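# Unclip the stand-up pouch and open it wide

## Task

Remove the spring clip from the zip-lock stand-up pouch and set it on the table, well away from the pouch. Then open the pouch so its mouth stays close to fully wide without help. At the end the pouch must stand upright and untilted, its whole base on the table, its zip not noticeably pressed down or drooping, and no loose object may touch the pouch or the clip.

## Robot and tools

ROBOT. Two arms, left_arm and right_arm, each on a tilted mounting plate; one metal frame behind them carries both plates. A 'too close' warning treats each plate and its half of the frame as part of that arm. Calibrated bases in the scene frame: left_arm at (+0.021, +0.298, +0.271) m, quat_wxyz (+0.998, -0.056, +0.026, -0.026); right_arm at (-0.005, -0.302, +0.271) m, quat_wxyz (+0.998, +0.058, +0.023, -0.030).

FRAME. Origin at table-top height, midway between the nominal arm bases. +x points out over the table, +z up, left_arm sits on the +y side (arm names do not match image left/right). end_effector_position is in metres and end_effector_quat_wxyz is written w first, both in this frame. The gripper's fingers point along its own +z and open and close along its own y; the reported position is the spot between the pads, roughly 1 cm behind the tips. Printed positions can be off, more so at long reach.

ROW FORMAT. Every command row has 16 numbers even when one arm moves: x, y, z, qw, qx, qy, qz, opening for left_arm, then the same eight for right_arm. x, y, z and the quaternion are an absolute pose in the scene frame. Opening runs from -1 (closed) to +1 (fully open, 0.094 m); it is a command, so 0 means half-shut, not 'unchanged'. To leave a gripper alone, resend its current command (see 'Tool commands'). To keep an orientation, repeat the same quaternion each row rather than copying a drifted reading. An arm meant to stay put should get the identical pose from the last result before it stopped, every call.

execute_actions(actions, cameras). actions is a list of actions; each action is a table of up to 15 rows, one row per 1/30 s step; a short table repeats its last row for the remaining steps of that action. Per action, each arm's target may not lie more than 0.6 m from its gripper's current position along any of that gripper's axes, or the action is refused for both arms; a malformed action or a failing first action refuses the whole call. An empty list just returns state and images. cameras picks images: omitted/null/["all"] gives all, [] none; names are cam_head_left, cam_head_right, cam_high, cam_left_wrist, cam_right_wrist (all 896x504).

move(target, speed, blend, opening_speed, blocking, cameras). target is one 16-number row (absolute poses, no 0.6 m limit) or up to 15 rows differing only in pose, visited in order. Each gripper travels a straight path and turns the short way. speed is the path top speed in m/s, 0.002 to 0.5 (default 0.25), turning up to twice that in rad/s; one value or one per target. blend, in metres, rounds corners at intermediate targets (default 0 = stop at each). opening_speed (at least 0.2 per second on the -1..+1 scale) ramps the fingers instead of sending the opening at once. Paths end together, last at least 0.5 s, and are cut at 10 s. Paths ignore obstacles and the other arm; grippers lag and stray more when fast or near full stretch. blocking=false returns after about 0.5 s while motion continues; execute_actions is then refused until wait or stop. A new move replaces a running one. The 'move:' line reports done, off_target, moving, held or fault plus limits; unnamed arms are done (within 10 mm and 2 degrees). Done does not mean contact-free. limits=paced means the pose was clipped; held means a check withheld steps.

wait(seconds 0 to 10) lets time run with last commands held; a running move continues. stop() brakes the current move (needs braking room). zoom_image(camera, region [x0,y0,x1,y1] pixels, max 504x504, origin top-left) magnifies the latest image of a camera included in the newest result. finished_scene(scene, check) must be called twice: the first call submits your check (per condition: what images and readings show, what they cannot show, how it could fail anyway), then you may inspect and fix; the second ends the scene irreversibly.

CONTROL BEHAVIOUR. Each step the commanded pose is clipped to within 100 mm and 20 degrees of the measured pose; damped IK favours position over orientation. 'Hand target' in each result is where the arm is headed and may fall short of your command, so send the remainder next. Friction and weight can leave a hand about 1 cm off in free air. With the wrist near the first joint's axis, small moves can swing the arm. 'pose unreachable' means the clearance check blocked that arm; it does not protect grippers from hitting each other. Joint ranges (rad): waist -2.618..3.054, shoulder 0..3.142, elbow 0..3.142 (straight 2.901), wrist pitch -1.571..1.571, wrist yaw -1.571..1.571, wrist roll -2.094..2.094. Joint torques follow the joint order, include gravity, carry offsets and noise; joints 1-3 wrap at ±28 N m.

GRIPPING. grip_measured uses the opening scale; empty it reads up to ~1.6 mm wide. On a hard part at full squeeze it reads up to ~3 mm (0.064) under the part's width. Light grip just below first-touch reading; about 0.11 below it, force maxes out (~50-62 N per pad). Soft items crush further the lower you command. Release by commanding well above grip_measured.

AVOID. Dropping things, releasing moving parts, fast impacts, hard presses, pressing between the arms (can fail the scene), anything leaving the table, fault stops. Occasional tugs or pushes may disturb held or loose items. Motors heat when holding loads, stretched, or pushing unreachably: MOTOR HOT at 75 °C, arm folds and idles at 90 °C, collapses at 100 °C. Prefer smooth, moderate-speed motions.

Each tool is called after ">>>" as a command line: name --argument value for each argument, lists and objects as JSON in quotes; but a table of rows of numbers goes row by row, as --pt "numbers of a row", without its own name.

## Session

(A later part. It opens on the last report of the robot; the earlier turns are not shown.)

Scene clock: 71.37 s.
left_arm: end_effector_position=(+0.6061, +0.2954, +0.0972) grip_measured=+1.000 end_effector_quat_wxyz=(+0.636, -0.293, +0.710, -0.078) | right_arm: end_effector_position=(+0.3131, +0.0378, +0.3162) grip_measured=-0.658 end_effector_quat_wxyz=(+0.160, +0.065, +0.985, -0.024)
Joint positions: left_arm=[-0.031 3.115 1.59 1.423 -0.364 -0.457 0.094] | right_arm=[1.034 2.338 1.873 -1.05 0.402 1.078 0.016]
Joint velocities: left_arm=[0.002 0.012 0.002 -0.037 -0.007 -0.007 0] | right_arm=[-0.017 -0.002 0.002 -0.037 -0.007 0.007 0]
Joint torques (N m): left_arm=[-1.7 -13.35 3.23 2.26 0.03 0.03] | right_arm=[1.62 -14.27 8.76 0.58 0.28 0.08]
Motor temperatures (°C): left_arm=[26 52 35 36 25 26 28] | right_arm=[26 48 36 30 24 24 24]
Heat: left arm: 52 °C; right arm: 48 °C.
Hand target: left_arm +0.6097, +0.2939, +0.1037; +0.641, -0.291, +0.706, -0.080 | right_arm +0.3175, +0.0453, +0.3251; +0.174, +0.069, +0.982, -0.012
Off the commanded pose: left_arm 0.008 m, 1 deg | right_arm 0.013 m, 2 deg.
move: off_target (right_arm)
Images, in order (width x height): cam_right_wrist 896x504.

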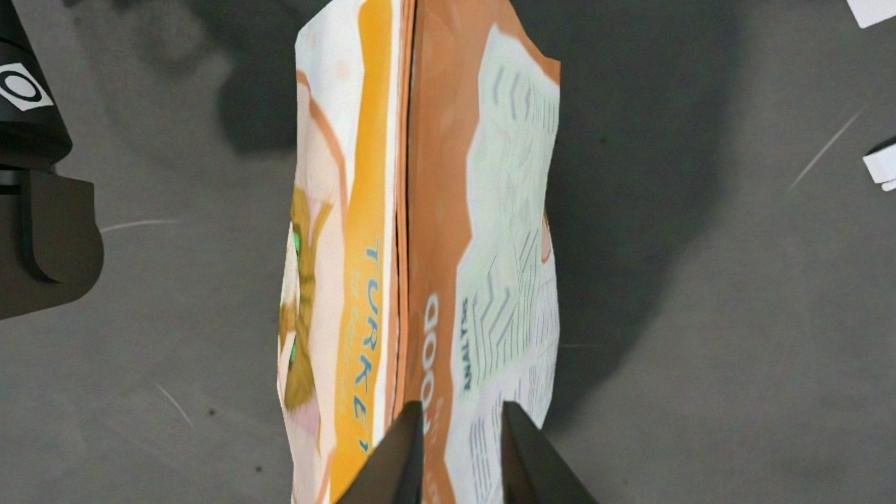

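>>> move --target '[0.6097,0.2939,0.1037,0.641,-0.291,0.706,-0.080,1,0.318,0.046,0.345,0.174,0.069,0.982,-0.012,-0.66]' --speed 0.06 --cameras '["cam_right_wrist"]'

>>> zoom_image --camera "cam_right_wrist" --region '[370, 270, 470, 410]'

Scene clock: 72.83 s.
left_arm: end_effector_position=(+0.6061, +0.2954, +0.0972) grip_measured=+1.000 end_effector_quat_wxyz=(+0.636, -0.293, +0.710, -0.078) | right_arm: end_effector_position=(+0.3177, +0.0415, +0.3339) grip_measured=-0.658 end_effector_quat_wxyz=(+0.164, +0.070, +0.984, -0.017)
Joint positions: left_arm=[-0.031 3.115 1.59 1.423 -0.364 -0.457 0.094] | right_arm=[1.034 2.338 1.942 -1.104 0.402 1.083 0.016]
Joint velocities: left_arm=[-0.027 -0.022 0.007 0.022 -0.051 -0.037 0] | right_arm=[-0.002 0.002 -0.012 0.037 -0.022 -0.007 0.001]
Joint torques (N m): left_arm=[-1.68 -13.33 3.26 2.25 0.03 0.01] | right_arm=[1.98 -14.79 8.83 0.37 0.28 0.07]
Motor temperatures (°C): left_arm=[26 52 35 36 25 26 28] | right_arm=[26 49 36 30 24 24 24]
Heat: left arm: 52 °C; right arm: 49 °C.
Hand target: left_arm +0.6097, +0.2939, +0.1037; +0.641, -0.291, +0.706, -0.080 | right_arm +0.3176, +0.0458, +0.3450; +0.174, +0.069, +0.982, -0.012
Off the commanded pose: left_arm 0.008 m, 1 deg | right_arm 0.012 m, 1 deg.
move: off_target (right_arm)
Images, in order (width x height): cam_right_wrist 896x504.

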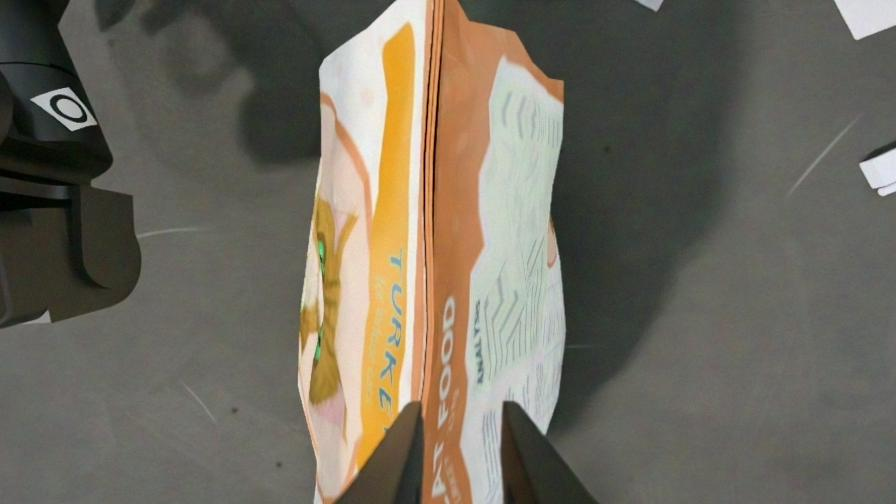

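Scaled by 3.600 from the camera's 896x504 image, which has a finer 1280x720 frame.

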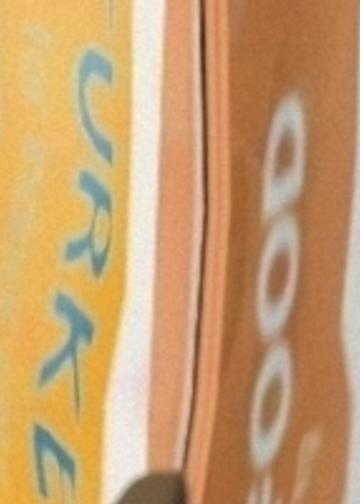

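>>> move --target '[0.6097,0.2939,0.1037,0.641,-0.291,0.706,-0.080,1,0.318,0.0455,0.324,0.174,0.069,0.982,-0.012,-0.66]' --speed 0.04 --cameras '["cam_right_wrist"]'

>>> zoom_image --camera "cam_right_wrist" --region '[370, 270, 470, 410]'

Scene clock: 74.30 s.
left_arm: end_effector_position=(+0.6061, +0.2954, +0.0972) grip_measured=+1.000 end_effector_quat_wxyz=(+0.636, -0.293, +0.710, -0.078) | right_arm: end_effector_position=(+0.3190, +0.0450, +0.3256) grip_measured=-0.658 end_effector_quat_wxyz=(+0.169, +0.072, +0.983, -0.009)
Joint positions: left_arm=[-0.031 3.115 1.59 1.423 -0.364 -0.457 0.094] | right_arm=[1.034 2.338 1.906 -1.048 0.402 1.083 0.016]
Joint velocities: left_arm=[-0.017 -0.007 0.007 -0.007 -0.051 0.007 0] | right_arm=[0.002 0.002 0.017 0.051 0.007 -0.007 0]
Joint torques (N m): left_arm=[-1.66 -13.3 3.22 2.24 0.03 0.02] | right_arm=[1.55 -14.08 5.87 0.68 0.27 0.02]
Motor temperatures (°C): left_arm=[26 52 35 36 25 26 28] | right_arm=[26 49 36 30 24 24 24]
Heat: left arm: 52 °C; right arm: 49 °C.
Hand target: left_arm +0.6097, +0.2939, +0.1037; +0.641, -0.291, +0.706, -0.080 | right_arm +0.3180, +0.0456, +0.3241; +0.174, +0.069, +0.982, -0.012
Off the commanded pose: left_arm 0.008 m, 1 deg | right_arm 0.002 m, 1 deg.
move: done
Images, in order (width x height): cam_right_wrist 896x504.

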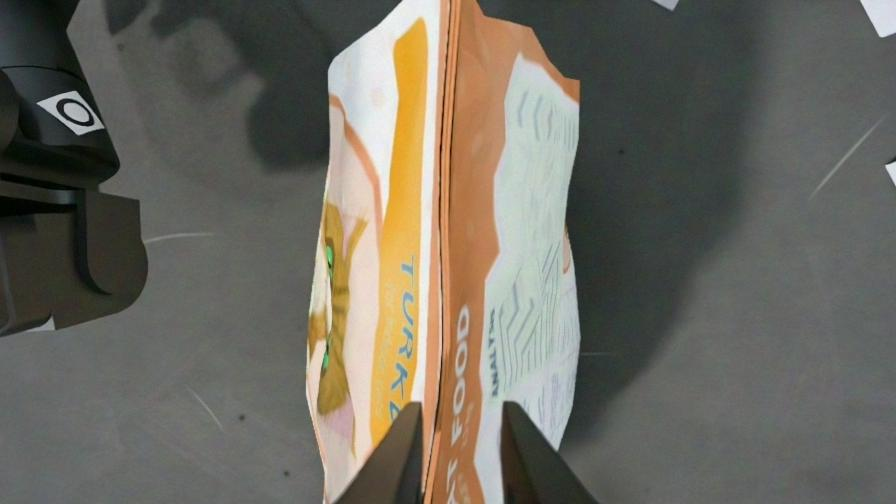

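Scaled by 3.600 from the camera's 896x504 image, which has a finer 1280x720 frame.

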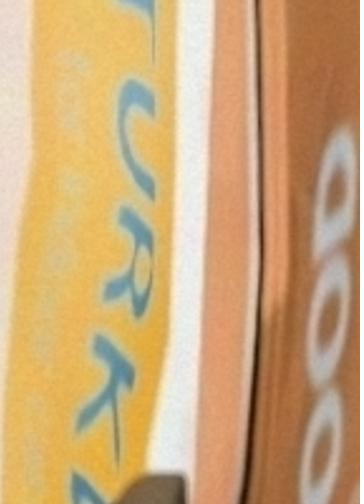

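>>> move --target '[0.6097,0.2939,0.1037,0.641,-0.291,0.706,-0.080,1,0.318,0.0395,0.325,0.174,0.069,0.982,-0.012,-0.66]' --speed 0.06 --cameras '["cam_right_wrist"]'

>>> zoom_image --camera "cam_right_wrist" --region '[370, 270, 470, 410]'

Scene clock: 75.43 s.
left_arm: end_effector_position=(+0.6061, +0.2954, +0.0972) grip_measured=+1.000 end_effector_quat_wxyz=(+0.636, -0.293, +0.710, -0.078) | right_arm: end_effector_position=(+0.3151, +0.0408, +0.3166) grip_measured=-0.658 end_effector_quat_wxyz=(+0.164, +0.068, +0.984, -0.017)
Joint positions: left_arm=[-0.031 3.115 1.59 1.423 -0.364 -0.457 0.094] | right_arm=[1.034 2.338 1.872 -1.034 0.402 1.08 0.016]
Joint velocities: left_arm=[-0.027 -0.022 0.017 0.037 -0.081 0.022 0] | right_arm=[0.007 -0.007 -0.007 -0.051 -0.051 -0.007 0]
Joint torques (N m): left_arm=[-1.66 -13.31 3.23 2.25 0.03 0.02] | right_arm=[1.01 -16.06 5.82 0.63 0.27 -0.02]
Motor temperatures (°C): left_arm=[26 52 35 36 25 26 28] | right_arm=[26 50 36 30 24 24 24]
Heat: left arm: 52 °C; right arm: 50 °C.
Hand target: left_arm +0.6097, +0.2939, +0.1037; +0.641, -0.291, +0.706, -0.080 | right_arm +0.3181, +0.0396, +0.3250; +0.174, +0.069, +0.982, -0.012
Off the commanded pose: left_arm 0.008 m, 1 deg | right_arm 0.009 m, 1 deg.
move: done
Images, in order (width x height): cam_right_wrist 896x504.

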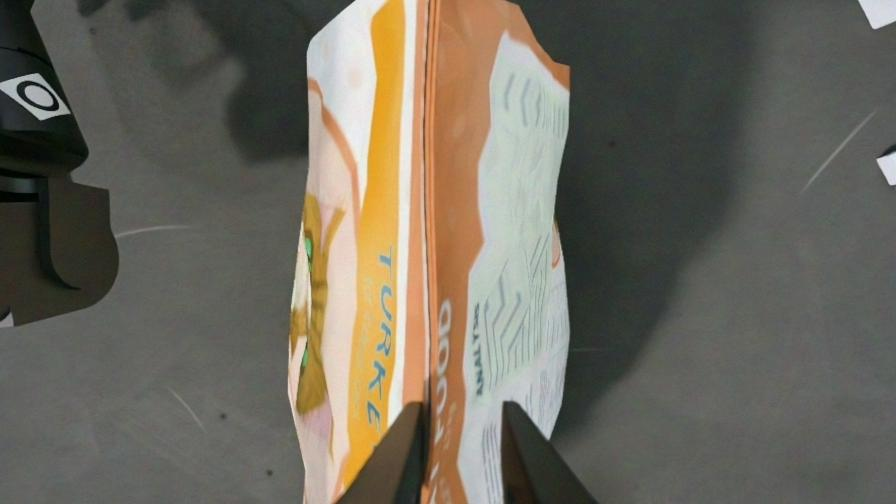

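Scaled by 3.600 from the camera's 896x504 image, which has a finer 1280x720 frame.

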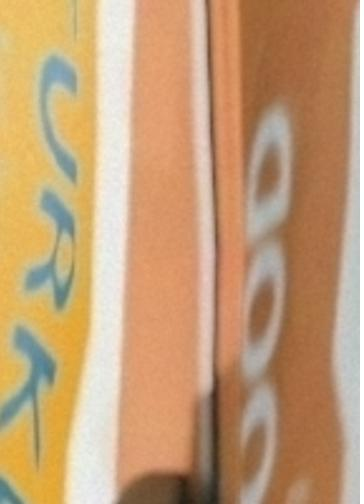

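>>> move --pt "0.6097 0.2939 0.1037 0.641 -0.291 0.706 -0.080 1 0.318 0.042 0.348 0.174 0.069 0.982 -0.012 -0.66" --pt "0.6097 0.2939 0.1037 0.641 -0.291 0.706 -0.080 1 0.318 0.036 0.342 0.174 0.069 0.982 -0.012 -0.66" --speed 0.06 --cameras '["cam_right_wrist"]'

>>> zoom_image --camera "cam_right_wrist" --region '[370, 270, 470, 410]'

Scene clock: 76.70 s.
left_arm: end_effector_position=(+0.6061, +0.2954, +0.0972) grip_measured=+1.000 end_effector_quat_wxyz=(+0.636, -0.293, +0.710, -0.078) | right_arm: end_effector_position=(+0.3143, +0.0382, +0.3242) grip_measured=-0.658 end_effector_quat_wxyz=(+0.160, +0.066, +0.985, -0.024)
Joint positions: left_arm=[-0.031 3.115 1.59 1.423 -0.364 -0.457 0.094] | right_arm=[1.034 2.336 1.903 -1.081 0.402 1.079 0.016]
Joint velocities: left_arm=[-0.007 -0.012 -0.007 0.007 -0.066 -0.007 0] | right_arm=[0.002 0.002 0.007 0.022 -0.007 -0.007 -0.001]
Joint torques (N m): left_arm=[-1.68 -13.31 3.22 2.25 0.03 0.03] | right_arm=[0.98 -17.94 5.83 0.51 0.28 -0.03]
Motor temperatures (°C): left_arm=[26 52 35 36 25 26 28] | right_arm=[26 50 36 30 24 24 24]
Heat: left arm: 52 °C; right arm: 50 °C.
Hand target: left_arm +0.6097, +0.2939, +0.1037; +0.641, -0.291, +0.706, -0.080 | right_arm +0.3179, +0.0359, +0.3418; +0.174, +0.069, +0.982, -0.012
Off the commanded pose: left_arm 0.008 m, 1 deg | right_arm 0.018 m, 2 deg.
move: off_target (right_arm)
Images, in order (width x height): cam_right_wrist 896x504.

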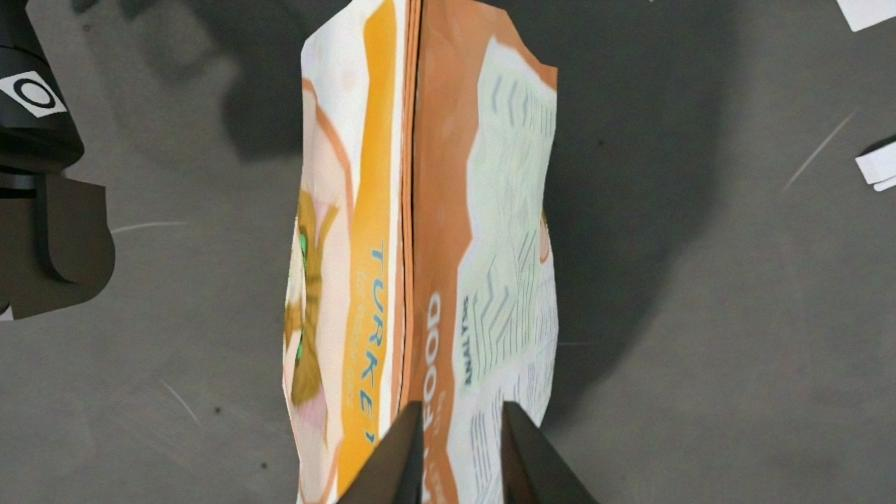

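Scaled by 3.600 from the camera's 896x504 image, which has a finer 1280x720 frame.

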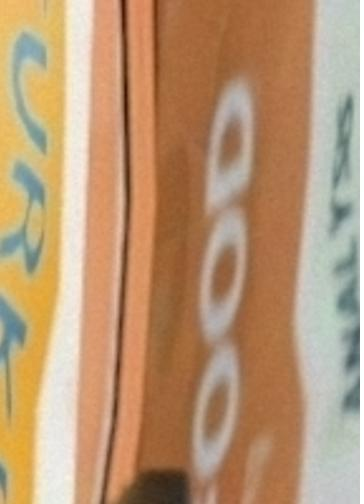

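>>> move --pt "0.6097 0.2939 0.1037 0.641 -0.291 0.706 -0.080 1 0.29 0.03 0.39 0.174 0.069 0.982 -0.012 -0.66" --pt "0.6097 0.2939 0.1037 0.641 -0.291 0.706 -0.080 1 0.29 0.0465 0.332 0.174 0.069 0.982 -0.012 -0.66" --speed 0.1 --cameras '["cam_right_wrist"]'

>>> zoom_image --camera "cam_right_wrist" --region '[370, 270, 470, 410]'

Scene clock: 79.03 s.
left_arm: end_effector_position=(+0.6061, +0.2954, +0.0972) grip_measured=+1.000 end_effector_quat_wxyz=(+0.636, -0.293, +0.710, -0.078) | right_arm: end_effector_position=(+0.2922, +0.0452, +0.3417) grip_measured=-0.658 end_effector_quat_wxyz=(+0.171, +0.073, +0.983, -0.001)
Joint positions: left_arm=[-0.031 3.115 1.59 1.423 -0.364 -0.457 0.094] | right_arm=[1.086 2.258 1.83 -1.057 0.402 1.138 0.016]
Joint velocities: left_arm=[0.007 0.012 0.012 -0.081 -0.066 -0.037 0] | right_arm=[0.017 0.002 -0.012 0.037 -0.081 -0.066 0]
Joint torques (N m): left_arm=[-1.69 -13.37 3.25 2.24 0.03 0.02] | right_arm=[1.66 -11.73 6.06 0.65 0.33 0.07]
Motor temperatures (°C): left_arm=[26 52 35 36 25 26 28] | right_arm=[26 51 36 30 24 24 24]
Heat: left arm: 52 °C; right arm: 51 °C.
Hand target: left_arm +0.6097, +0.2939, +0.1037; +0.641, -0.291, +0.706, -0.080 | right_arm +0.2899, +0.0460, +0.3321; +0.174, +0.069, +0.982, -0.012
Off the commanded pose: left_arm 0.008 m, 1 deg | right_arm 0.010 m, 1 deg.
move: done
Images, in order (width x height): cam_right_wrist 896x504.

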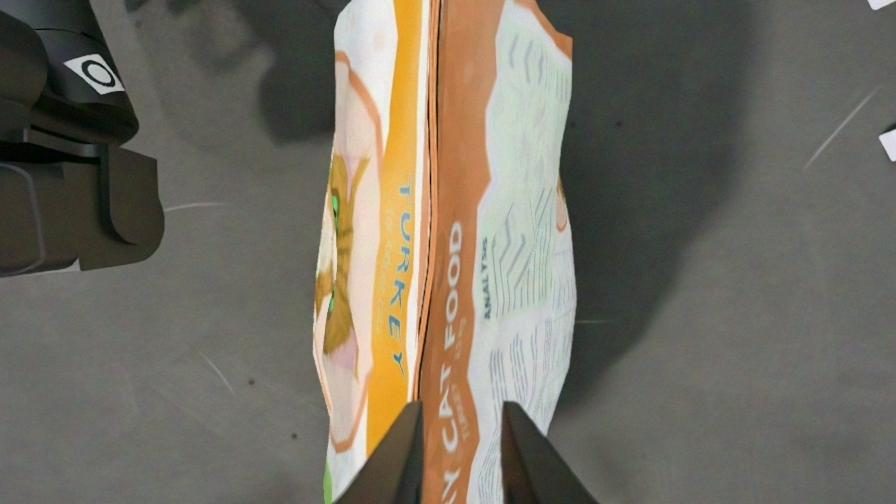

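Scaled by 3.600 from the camera's 896x504 image, which has a finer 1280x720 frame.

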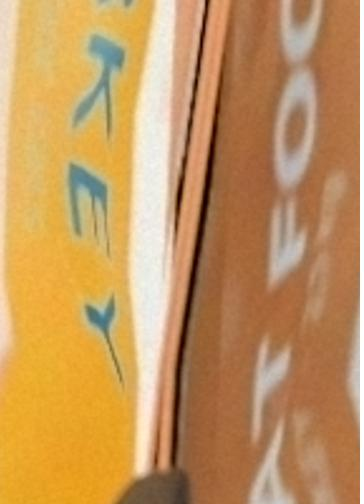

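>>> move --target '[0.6097,0.2939,0.1037,0.641,-0.291,0.706,-0.080,1,0.315,0.043,0.321,0.174,0.069,0.982,-0.012,-0.66]' --speed 0.08 --cameras '["cam_right_wrist"]'

>>> zoom_image --camera "cam_right_wrist" --region '[370, 270, 470, 410]'

Scene clock: 80.60 s.
left_arm: end_effector_position=(+0.6061, +0.2954, +0.0972) grip_measured=+1.000 end_effector_quat_wxyz=(+0.636, -0.293, +0.710, -0.078) | right_arm: end_effector_position=(+0.3098, +0.0384, +0.3229) grip_measured=-0.658 end_effector_quat_wxyz=(+0.166, +0.070, +0.983, -0.013)
Joint positions: left_arm=[-0.031 3.115 1.59 1.423 -0.364 -0.457 0.094] | right_arm=[1.042 2.302 1.836 -1.026 0.402 1.09 0.016]
Joint velocities: left_arm=[-0.002 -0.012 -0.017 0.022 0.007 -0.051 0] | right_arm=[-0.012 -0.012 -0.002 0.007 -0.037 -0.037 0]
Joint torques (N m): left_arm=[-1.7 -13.34 3.22 2.24 0.03 0.02] | right_arm=[1.07 -12.03 8.83 0.64 0.28 -0.04]
Motor temperatures (°C): left_arm=[26 52 35 37 25 26 28] | right_arm=[26 50 36 30 24 24 23]
Heat: left arm: 52 °C; right arm: 50 °C.
Hand target: left_arm +0.6097, +0.2939, +0.1037; +0.641, -0.291, +0.706, -0.080 | right_arm +0.3149, +0.0432, +0.3209; +0.174, +0.069, +0.982, -0.012
Off the commanded pose: left_arm 0.008 m, 1 deg | right_arm 0.007 m, 1 deg.
move: done
Images, in order (width x height): cam_right_wrist 896x504.

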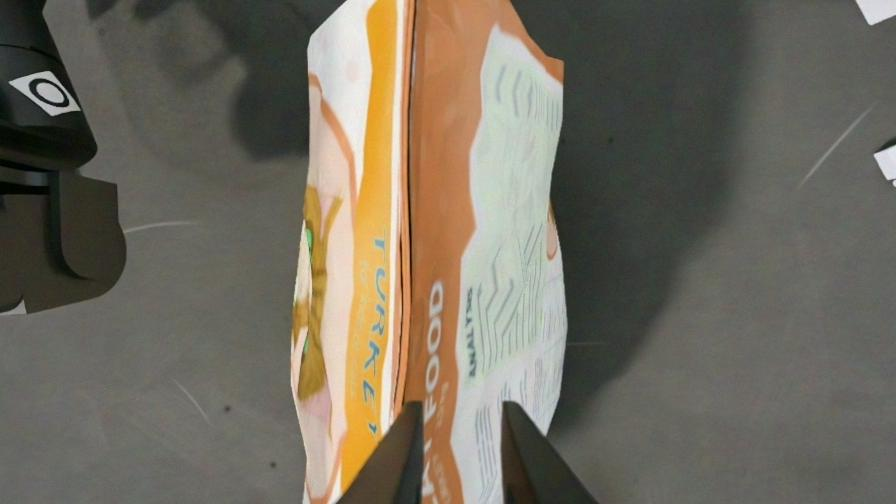

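Scaled by 3.600 from the camera's 896x504 image, which has a finer 1280x720 frame.

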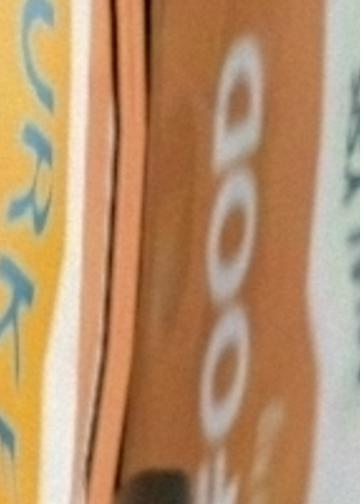

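>>> move --target '[0.6097,0.2939,0.1037,0.641,-0.291,0.706,-0.080,1,0.315,0.0475,0.330,0.174,0.069,0.982,-0.012,-0.66]' --speed 0.08 --cameras '["cam_right_wrist"]'

>>> zoom_image --camera "cam_right_wrist" --region '[370, 270, 470, 410]'

Scene clock: 81.93 s.
left_arm: end_effector_position=(+0.6061, +0.2954, +0.0972) grip_measured=+1.000 end_effector_quat_wxyz=(+0.636, -0.293, +0.710, -0.078) | right_arm: end_effector_position=(+0.3151, +0.0445, +0.3335) grip_measured=-0.658 end_effector_quat_wxyz=(+0.172, +0.072, +0.982, -0.003)
Joint positions: left_arm=[-0.031 3.115 1.59 1.423 -0.364 -0.457 0.094] | right_arm=[1.042 2.309 1.887 -1.048 0.402 1.089 0.016]
Joint velocities: left_arm=[0.022 0.017 0.012 -0.007 -0.022 0.007 0] | right_arm=[-0.007 -0.002 0.002 -0.037 -0.007 -0.081 0]
Joint torques (N m): left_arm=[-1.69 -13.35 3.25 2.25 0.04 0.03] | right_arm=[1.7 -11.93 8.91 0.44 0.28 0.05]
Motor temperatures (°C): left_arm=[26 52 35 37 25 26 28] | right_arm=[26 50 36 30 24 24 23]
Heat: left arm: 52 °C; right arm: 50 °C.
Hand target: left_arm +0.6097, +0.2939, +0.1037; +0.641, -0.291, +0.706, -0.080 | right_arm +0.3147, +0.0474, +0.3300; +0.174, +0.069, +0.982, -0.012
Off the commanded pose: left_arm 0.008 m, 1 deg | right_arm 0.005 m, 1 deg.
move: done
Images, in order (width x height): cam_right_wrist 896x504.

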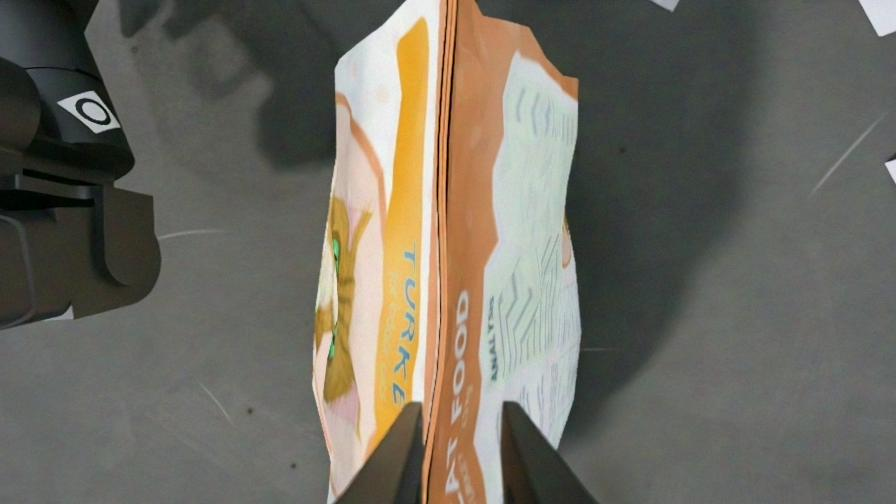

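Scaled by 3.600 from the camera's 896x504 image, which has a finer 1280x720 frame.

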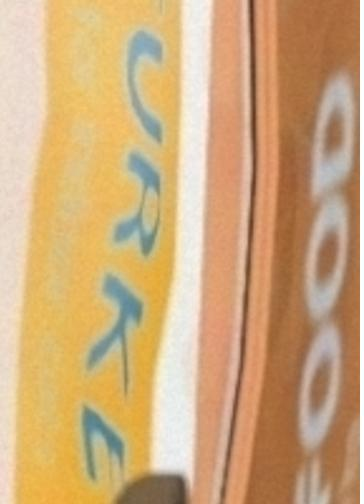

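>>> move --target '[0.6097,0.2939,0.1037,0.641,-0.291,0.706,-0.080,1,0.315,0.042,0.325,0.174,0.069,0.982,-0.012,-0.66]' --speed 0.04 --cameras '["cam_right_wrist"]'

>>> zoom_image --camera "cam_right_wrist" --region '[370, 270, 470, 410]'

Scene clock: 83.07 s.
left_arm: end_effector_position=(+0.6061, +0.2954, +0.0972) grip_measured=+1.000 end_effector_quat_wxyz=(+0.636, -0.293, +0.710, -0.078) | right_arm: end_effector_position=(+0.3143, +0.0438, +0.3304) grip_measured=-0.658 end_effector_quat_wxyz=(+0.171, +0.072, +0.983, -0.005)
Joint positions: left_arm=[-0.031 3.115 1.59 1.423 -0.364 -0.457 0.094] | right_arm=[1.042 2.309 1.875 -1.039 0.402 1.089 0.016]
Joint velocities: left_arm=[-0.002 0.007 -0.017 -0.022 -0.022 0.007 0] | right_arm=[0.007 -0.007 -0.022 -0.007 0.037 -0.022 0]
Joint torques (N m): left_arm=[-1.69 -13.31 3.22 2.25 0.03 0.03] | right_arm=[1.01 -13.3 5.93 0.67 0.27 -0.02]
Motor temperatures (°C): left_arm=[26 52 35 37 25 26 28] | right_arm=[26 50 36 30 24 24 23]
Heat: left arm: 52 °C; right arm: 50 °C.
Hand target: left_arm +0.6097, +0.2939, +0.1037; +0.641, -0.291, +0.706, -0.080 | right_arm +0.3151, +0.0421, +0.3252; +0.174, +0.069, +0.982, -0.012
Off the commanded pose: left_arm 0.008 m, 1 deg | right_arm 0.006 m, 1 deg.
move: done
Images, in order (width x height): cam_right_wrist 896x504.

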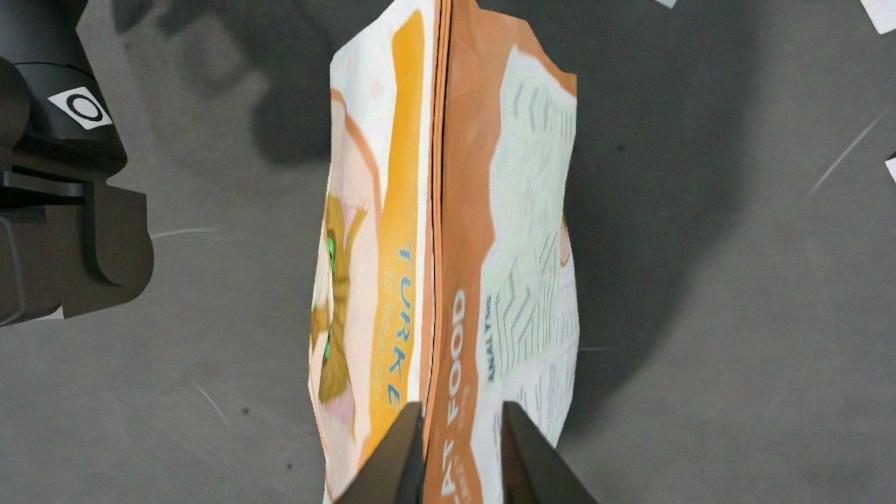

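Scaled by 3.600 from the camera's 896x504 image, which has a finer 1280x720 frame.

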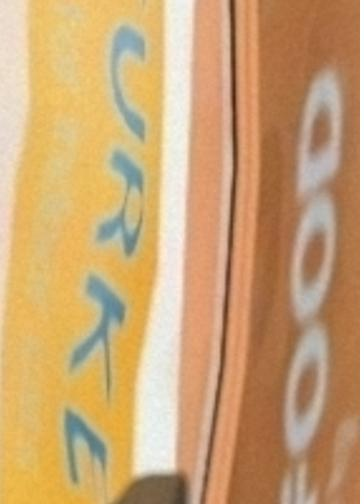

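>>> move --target '[0.6097,0.2939,0.1037,0.641,-0.291,0.706,-0.080,1,0.315,0.039,0.325,0.174,0.069,0.982,-0.012,-0.66]' --speed 0.04 --cameras '["cam_right_wrist"]'

>>> zoom_image --camera "cam_right_wrist" --region '[370, 270, 470, 410]'

Scene clock: 84.07 s.
left_arm: end_effector_position=(+0.6061, +0.2954, +0.0972) grip_measured=+1.000 end_effector_quat_wxyz=(+0.636, -0.293, +0.710, -0.078) | right_arm: end_effector_position=(+0.3122, +0.0416, +0.3256) grip_measured=-0.658 end_effector_quat_wxyz=(+0.168, +0.069, +0.983, -0.009)
Joint positions: left_arm=[-0.031 3.115 1.59 1.423 -0.364 -0.457 0.094] | right_arm=[1.042 2.309 1.857 -1.031 0.402 1.085 0.016]
Joint velocities: left_arm=[0.007 -0.022 -0.007 0.007 0.007 0.051 0] | right_arm=[-0.017 -0.002 -0.002 -0.022 0.007 -0.037 0]
Joint torques (N m): left_arm=[-1.66 -13.31 3.22 2.25 0.02 0.03] | right_arm=[0.76 -14.12 5.85 0.66 0.28 -0.02]
Motor temperatures (°C): left_arm=[26 52 35 37 25 26 28] | right_arm=[26 50 36 30 24 24 23]
Heat: left arm: 52 °C; right arm: 50 °C.
Hand target: left_arm +0.6097, +0.2939, +0.1037; +0.641, -0.291, +0.706, -0.080 | right_arm +0.3150, +0.0390, +0.3249; +0.174, +0.069, +0.982, -0.012
Off the commanded pose: left_arm 0.008 m, 1 deg | right_arm 0.004 m, 1 deg.
move: done
Images, in order (width x height): cam_right_wrist 896x504.

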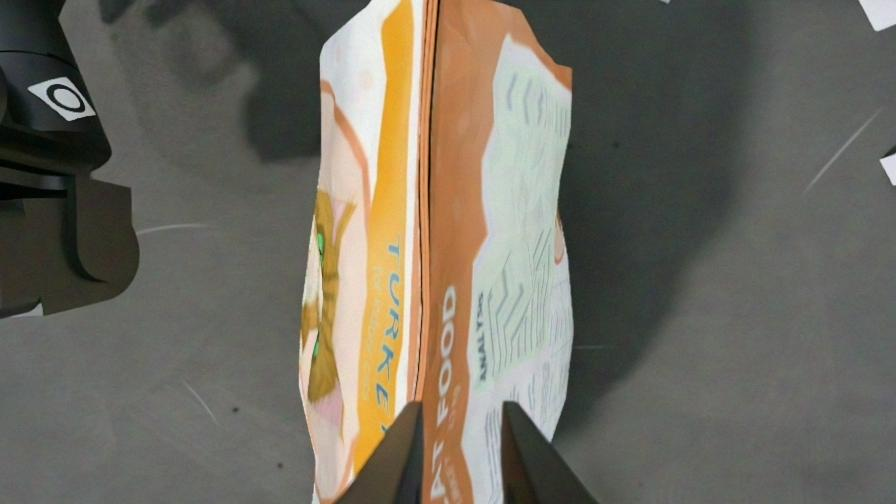

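Scaled by 3.600 from the camera's 896x504 image, which has a finer 1280x720 frame.

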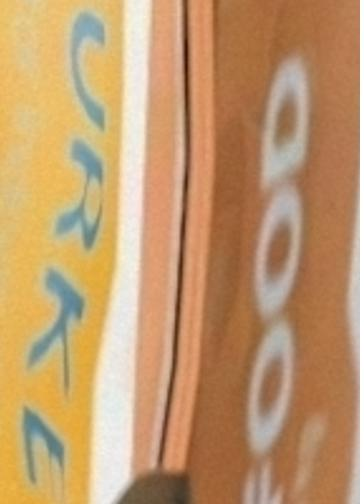

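>>> move --target '[0.6097,0.2939,0.1037,0.641,-0.291,0.706,-0.080,1,0.315,0.0400,0.315,0.174,0.069,0.982,-0.012,-0.66]' --speed 0.03 --cameras '["cam_right_wrist"]'

>>> zoom_image --camera "cam_right_wrist" --region '[370, 270, 470, 410]'

Scene clock: 85.23 s.
left_arm: end_effector_position=(+0.6061, +0.2954, +0.0972) grip_measured=+1.000 end_effector_quat_wxyz=(+0.636, -0.293, +0.710, -0.078) | right_arm: end_effector_position=(+0.3127, +0.0433, +0.3204) grip_measured=-0.658 end_effector_quat_wxyz=(+0.171, +0.070, +0.983, -0.005)
Joint positions: left_arm=[-0.031 3.115 1.59 1.423 -0.364 -0.457 0.094] | right_arm=[1.042 2.309 1.835 -0.998 0.402 1.084 0.016]
Joint velocities: left_arm=[-0.022 0.002 0.002 -0.007 -0.022 0.051 0] | right_arm=[0.002 -0.002 0.002 -0.037 -0.037 0.051 -0.001]
Joint torques (N m): left_arm=[-1.69 -13.34 3.22 2.25 0.04 0.03] | right_arm=[0.69 -13.31 5.85 0.71 0.28 -0.02]
Motor temperatures (°C): left_arm=[26 52 35 37 25 26 28] | right_arm=[26 50 36 30 24 24 23]
Heat: left arm: 52 °C; right arm: 50 °C.
Hand target: left_arm +0.6097, +0.2939, +0.1037; +0.641, -0.291, +0.706, -0.080 | right_arm +0.3150, +0.0401, +0.3151; +0.174, +0.069, +0.982, -0.012
Off the commanded pose: left_arm 0.008 m, 1 deg | right_arm 0.007 m, 1 deg.
move: done
Images, in order (width x height): cam_right_wrist 896x504.

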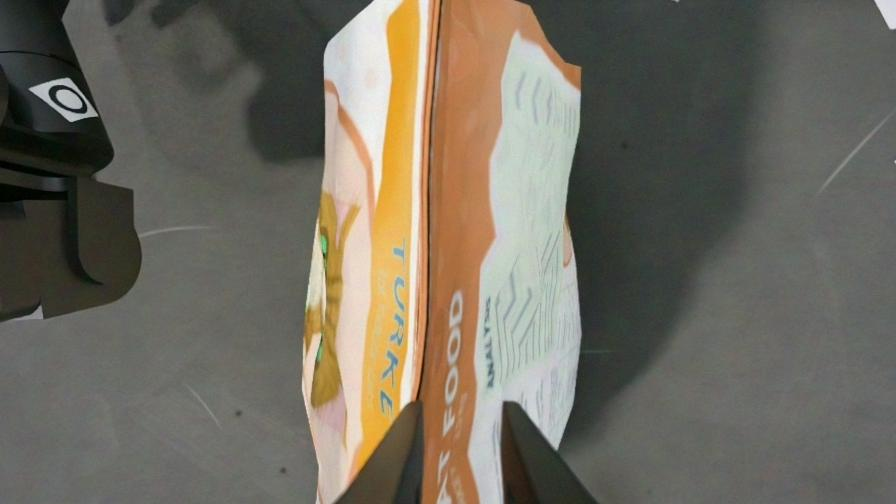

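Scaled by 3.600 from the camera's 896x504 image, which has a finer 1280x720 frame.

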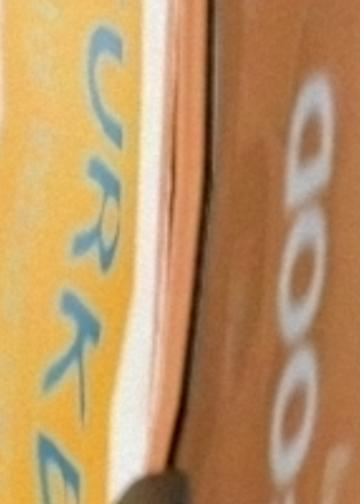

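>>> move --pt "0.6097 0.2939 0.1037 0.641 -0.291 0.706 -0.080 1 0.34 0.033 0.37 0.174 0.069 0.982 -0.012 -0.66" --pt "0.6097 0.2939 0.1037 0.641 -0.291 0.706 -0.080 1 0.375 0.030 0.335 0.174 0.069 0.982 -0.012 -0.66" --speed 0.08 --cameras '["cam_right_wrist"]'

>>> zoom_image --camera "cam_right_wrist" --region '[370, 270, 470, 410]'

Scene clock: 88.07 s.
left_arm: end_effector_position=(+0.6061, +0.2954, +0.0972) grip_measured=+1.000 end_effector_quat_wxyz=(+0.636, -0.293, +0.710, -0.078) | right_arm: end_effector_position=(+0.3708, +0.0250, +0.3389) grip_measured=-0.658 end_effector_quat_wxyz=(+0.172, +0.070, +0.983, -0.015)
Joint positions: left_arm=[-0.031 3.115 1.59 1.423 -0.364 -0.457 0.094] | right_arm=[0.927 2.397 2.078 -1.122 0.402 0.965 0.016]
Joint velocities: left_arm=[0.007 -0.007 -0.007 0.022 -0.037 0.022 0] | right_arm=[-0.002 -0.017 -0.002 -0.022 0.022 -0.007 0]
Joint torques (N m): left_arm=[-1.7 -13.37 3.23 2.25 0.03 0.02] | right_arm=[1.17 -12.81 8.99 0.74 0.15 -0.02]
Motor temperatures (°C): left_arm=[26 52 35 37 25 26 28] | right_arm=[26 50 36 30 24 24 23]
Heat: left arm: 52 °C; right arm: 50 °C.
Hand target: left_arm +0.6097, +0.2939, +0.1037; +0.641, -0.291, +0.706, -0.080 | right_arm +0.3749, +0.0303, +0.3348; +0.174, +0.069, +0.982, -0.012
Off the commanded pose: left_arm 0.008 m, 1 deg | right_arm 0.008 m, 1 deg.
move: done
Images, in order (width x height): cam_right_wrist 896x504.

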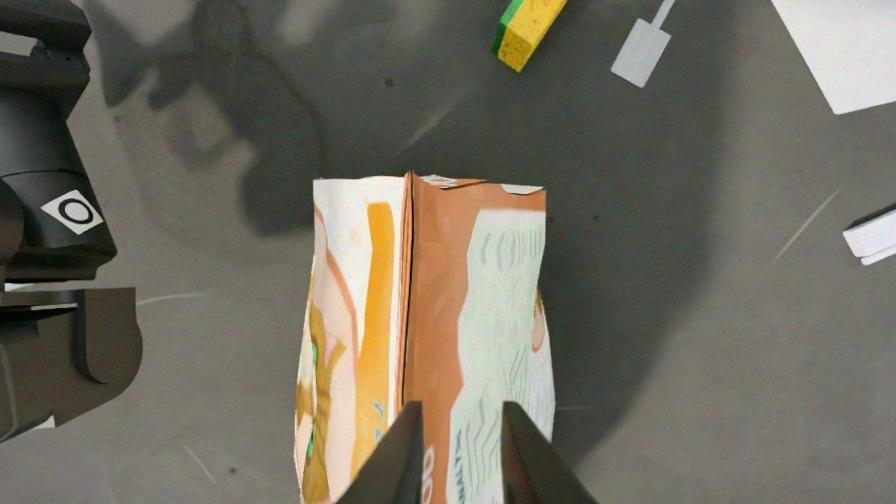

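Scaled by 3.600 from the camera's 896x504 image, which has a finer 1280x720 frame.

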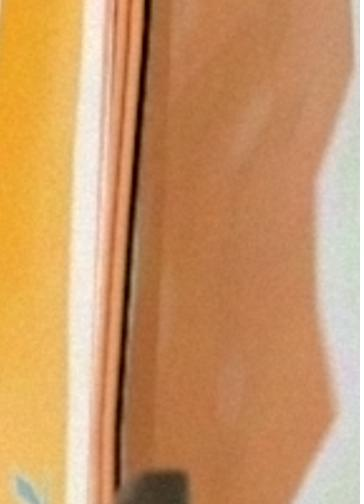

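>>> move --target '[0.6097,0.2939,0.1037,0.641,-0.291,0.706,-0.080,1,0.375,0.0325,0.331,0.174,0.069,0.982,-0.012,-0.66]' --speed 0.04 --cameras '["cam_right_wrist"]'

>>> zoom_image --camera "cam_right_wrist" --region '[370, 270, 470, 410]'

Scene clock: 89.20 s.
left_arm: end_effector_position=(+0.6061, +0.2954, +0.0972) grip_measured=+1.000 end_effector_quat_wxyz=(+0.636, -0.293, +0.710, -0.078) | right_arm: end_effector_position=(+0.3724, +0.0268, +0.3394) grip_measured=-0.658 end_effector_quat_wxyz=(+0.175, +0.071, +0.982, -0.011)
Joint positions: left_arm=[-0.031 3.115 1.59 1.423 -0.364 -0.457 0.094] | right_arm=[0.927 2.397 2.078 -1.112 0.402 0.964 0.016]
Joint velocities: left_arm=[-0.007 0.012 -0.007 -0.007 -0.007 0.051 0] | right_arm=[-0.007 -0.002 -0.017 -0.066 -0.022 -0.037 0]
Joint torques (N m): left_arm=[-1.66 -13.33 3.23 2.25 0.03 0.02] | right_arm=[1.28 -12.23 8.68 0.76 0.14 0]
Motor temperatures (°C): left_arm=[26 52 35 37 25 26 28] | right_arm=[26 50 36 29 24 24 23]
Heat: left arm: 52 °C; right arm: 50 °C.
Hand target: left_arm +0.6097, +0.2939, +0.1037; +0.641, -0.291, +0.706, -0.080 | right_arm +0.3747, +0.0323, +0.3311; +0.174, +0.069, +0.982, -0.012
Off the commanded pose: left_arm 0.008 m, 1 deg | right_arm 0.011 m, 0 deg.
move: off_target (right_arm)
Images, in order (width x height): cam_right_wrist 896x504.

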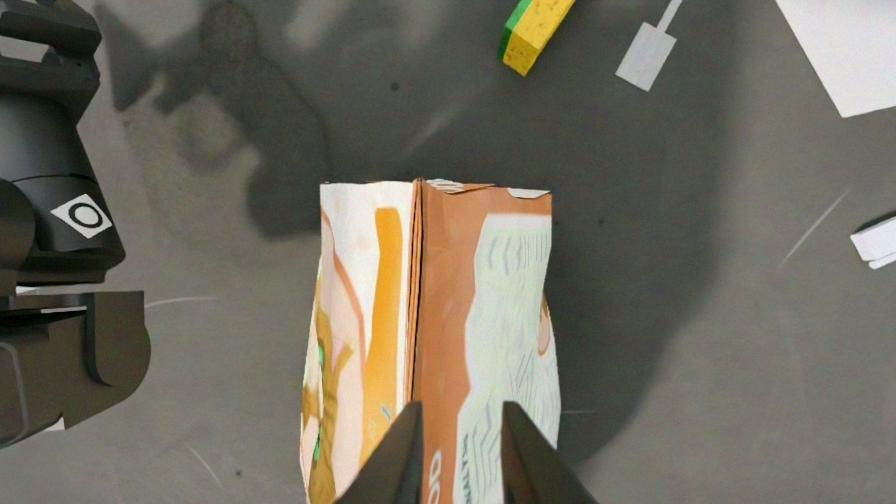

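Scaled by 3.600 from the camera's 896x504 image, which has a finer 1280x720 frame.

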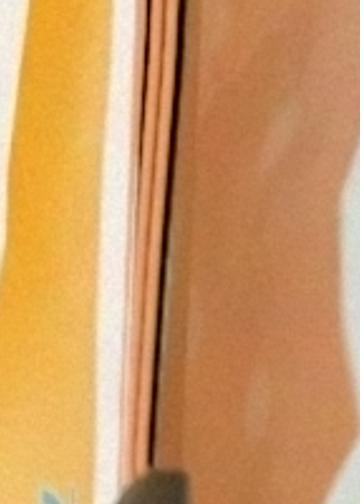

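>>> move --target '[0.6097,0.2939,0.1037,0.641,-0.291,0.706,-0.080,1,0.375,0.0335,0.320,0.174,0.069,0.982,-0.012,-0.66]' --speed 0.04 --cameras '["cam_right_wrist"]'

>>> zoom_image --camera "cam_right_wrist" --region '[370, 270, 470, 410]'

Scene clock: 90.70 s.
left_arm: end_effector_position=(+0.6061, +0.2954, +0.0972) grip_measured=+1.000 end_effector_quat_wxyz=(+0.636, -0.293, +0.710, -0.078) | right_arm: end_effector_position=(+0.3773, +0.0333, +0.3356) grip_measured=-0.658 end_effector_quat_wxyz=(+0.182, +0.074, +0.980, -0.001)
Joint positions: left_arm=[-0.031 3.115 1.59 1.423 -0.364 -0.457 0.094] | right_arm=[0.927 2.409 2.078 -1.074 0.402 0.964 0.016]
Joint velocities: left_arm=[-0.022 -0.002 -0.007 -0.037 -0.022 0.022 0] | right_arm=[-0.007 -0.012 -0.012 0.081 0.037 0.022 0]
Joint torques (N m): left_arm=[-1.68 -13.35 3.23 2.25 0.03 0.03] | right_arm=[1.21 -12.78 5.97 0.8 0.14 -0.01]
Motor temperatures (°C): left_arm=[26 52 35 37 25 26 28] | right_arm=[26 50 36 29 24 24 23]
Heat: left arm: 52 °C; right arm: 50 °C.
Hand target: left_arm +0.6097, +0.2939, +0.1037; +0.641, -0.291, +0.706, -0.080 | right_arm +0.3747, +0.0333, +0.3202; +0.174, +0.069, +0.982, -0.012
Off the commanded pose: left_arm 0.008 m, 1 deg | right_arm 0.016 m, 2 deg.
move: off_target (right_arm)
Images, in order (width x height): cam_right_wrist 896x504.

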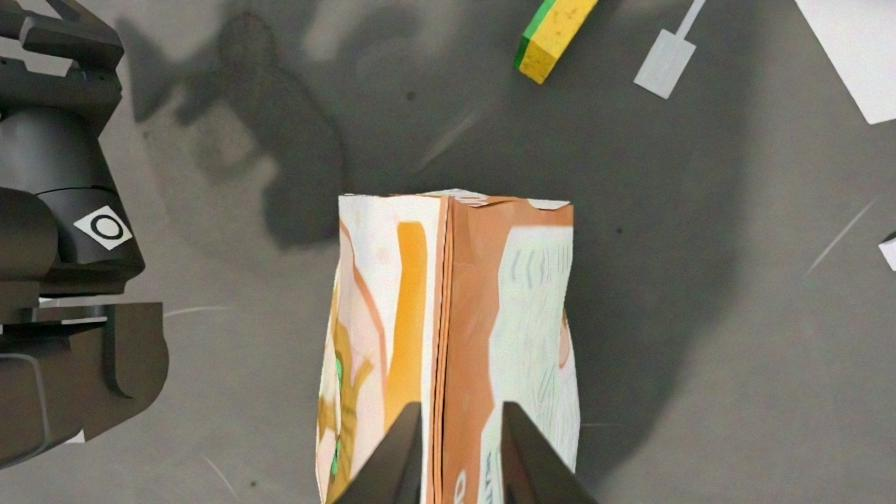

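Scaled by 3.600 from the camera's 896x504 image, which has a finer 1280x720 frame.

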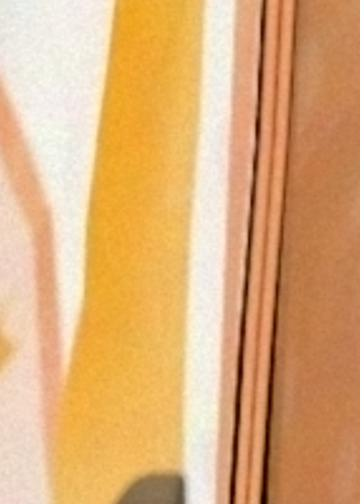

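>>> move --pt "0.6097 0.2939 0.1037 0.641 -0.291 0.706 -0.080 1 0.375 0.005 0.35 0.174 0.069 0.982 -0.012 -0.66" --pt "0.6097 0.2939 0.1037 0.641 -0.291 0.706 -0.080 1 0.375 0.0295 0.329 0.174 0.069 0.982 -0.012 -0.66" --speed 0.06 --cameras '["cam_right_wrist"]'

>>> zoom_image --camera "cam_right_wrist" --region '[370, 270, 470, 410]'

Scene clock: 92.83 s.
left_arm: end_effector_position=(+0.6061, +0.2954, +0.0972) grip_measured=+1.000 end_effector_quat_wxyz=(+0.636, -0.293, +0.710, -0.078) | right_arm: end_effector_position=(+0.3749, +0.0238, +0.3334) grip_measured=-0.658 end_effector_quat_wxyz=(+0.174, +0.070, +0.982, -0.011)
Joint positions: left_arm=[-0.031 3.115 1.59 1.423 -0.364 -0.457 0.094] | right_arm=[0.917 2.392 2.047 -1.081 0.398 0.951 0.016]
Joint velocities: left_arm=[-0.022 0.007 -0.007 -0.007 -0.037 -0.037 0] | right_arm=[-0.012 0.002 -0.017 -0.007 -0.022 -0.022 0]
Joint torques (N m): left_arm=[-1.69 -13.34 3.21 2.25 0.02 0.02] | right_arm=[1.72 -12.68 9.01 0.61 0.17 0.07]
Motor temperatures (°C): left_arm=[26 53 35 37 25 26 28] | right_arm=[26 50 36 29 23 24 23]
Heat: left arm: 53 °C; right arm: 50 °C.
Hand target: left_arm +0.6097, +0.2939, +0.1037; +0.641, -0.291, +0.706, -0.080 | right_arm +0.3749, +0.0294, +0.3290; +0.174, +0.069, +0.982, -0.012
Off the commanded pose: left_arm 0.008 m, 1 deg | right_arm 0.007 m, 0 deg.
move: done
Images, in order (width x height): cam_right_wrist 896x504.

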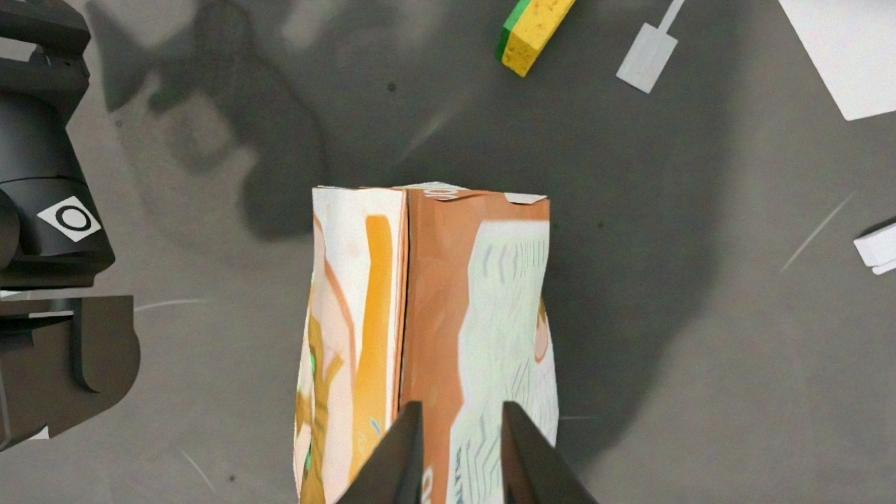

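Scaled by 3.600 from the camera's 896x504 image, which has a finer 1280x720 frame.

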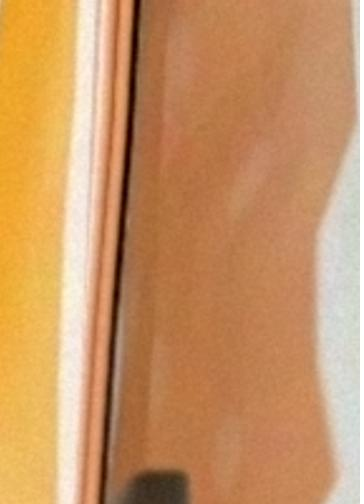

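>>> move --target '[0.6097,0.2939,0.1037,0.641,-0.291,0.706,-0.080,1,0.375,0.0345,0.327,0.174,0.069,0.982,-0.012,-0.66]' --speed 0.03 --cameras '["cam_right_wrist"]'

>>> zoom_image --camera "cam_right_wrist" --region '[370, 270, 470, 410]'

Scene clock: 93.87 s.
left_arm: end_effector_position=(+0.6061, +0.2954, +0.0972) grip_measured=+1.000 end_effector_quat_wxyz=(+0.636, -0.293, +0.710, -0.078) | right_arm: end_effector_position=(+0.3768, +0.0292, +0.3322) grip_measured=-0.658 end_effector_quat_wxyz=(+0.176, +0.073, +0.982, -0.007)
Joint positions: left_arm=[-0.031 3.115 1.59 1.423 -0.364 -0.457 0.094] | right_arm=[0.921 2.41 2.072 -1.081 0.398 0.958 0.016]
Joint velocities: left_arm=[-0.012 0.012 0.007 -0.022 0.007 -0.066 0] | right_arm=[-0.012 -0.017 0.027 0.037 -0.066 -0.037 0]
Joint torques (N m): left_arm=[-1.7 -13.37 3.21 2.25 0.03 0.02] | right_arm=[1.96 -12.68 9.02 0.54 0.18 0.07]
Motor temperatures (°C): left_arm=[26 53 35 37 25 26 28] | right_arm=[26 50 36 29 23 24 23]
Heat: left arm: 53 °C; right arm: 50 °C.
Hand target: left_arm +0.6097, +0.2939, +0.1037; +0.641, -0.291, +0.706, -0.080 | right_arm +0.3746, +0.0343, +0.3270; +0.174, +0.069, +0.982, -0.012
Off the commanded pose: left_arm 0.008 m, 1 deg | right_arm 0.008 m, 1 deg.
move: done
Images, in order (width x height): cam_right_wrist 896x504.

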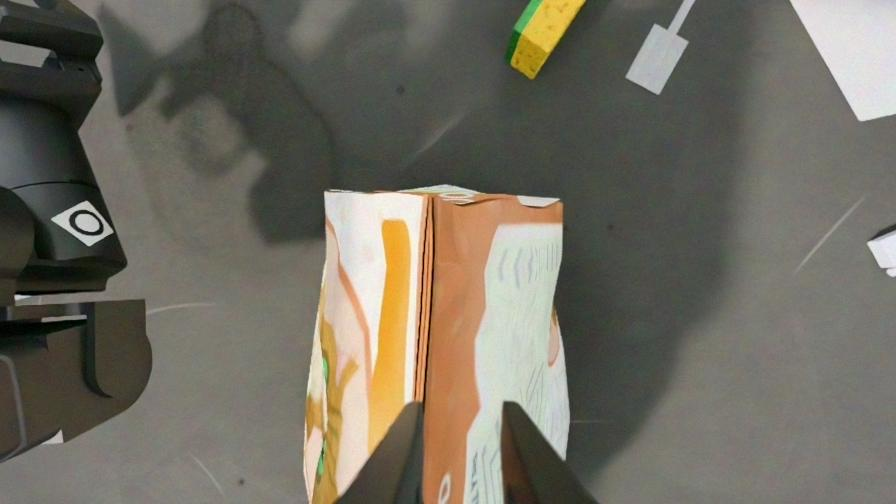

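Scaled by 3.600 from the camera's 896x504 image, which has a finer 1280x720 frame.

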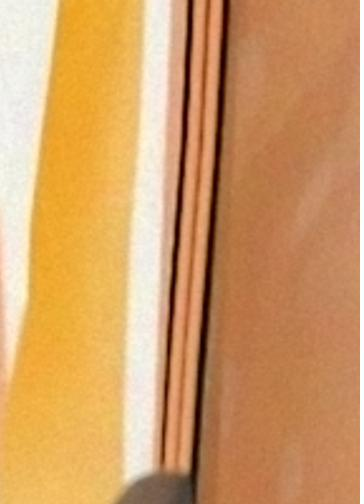

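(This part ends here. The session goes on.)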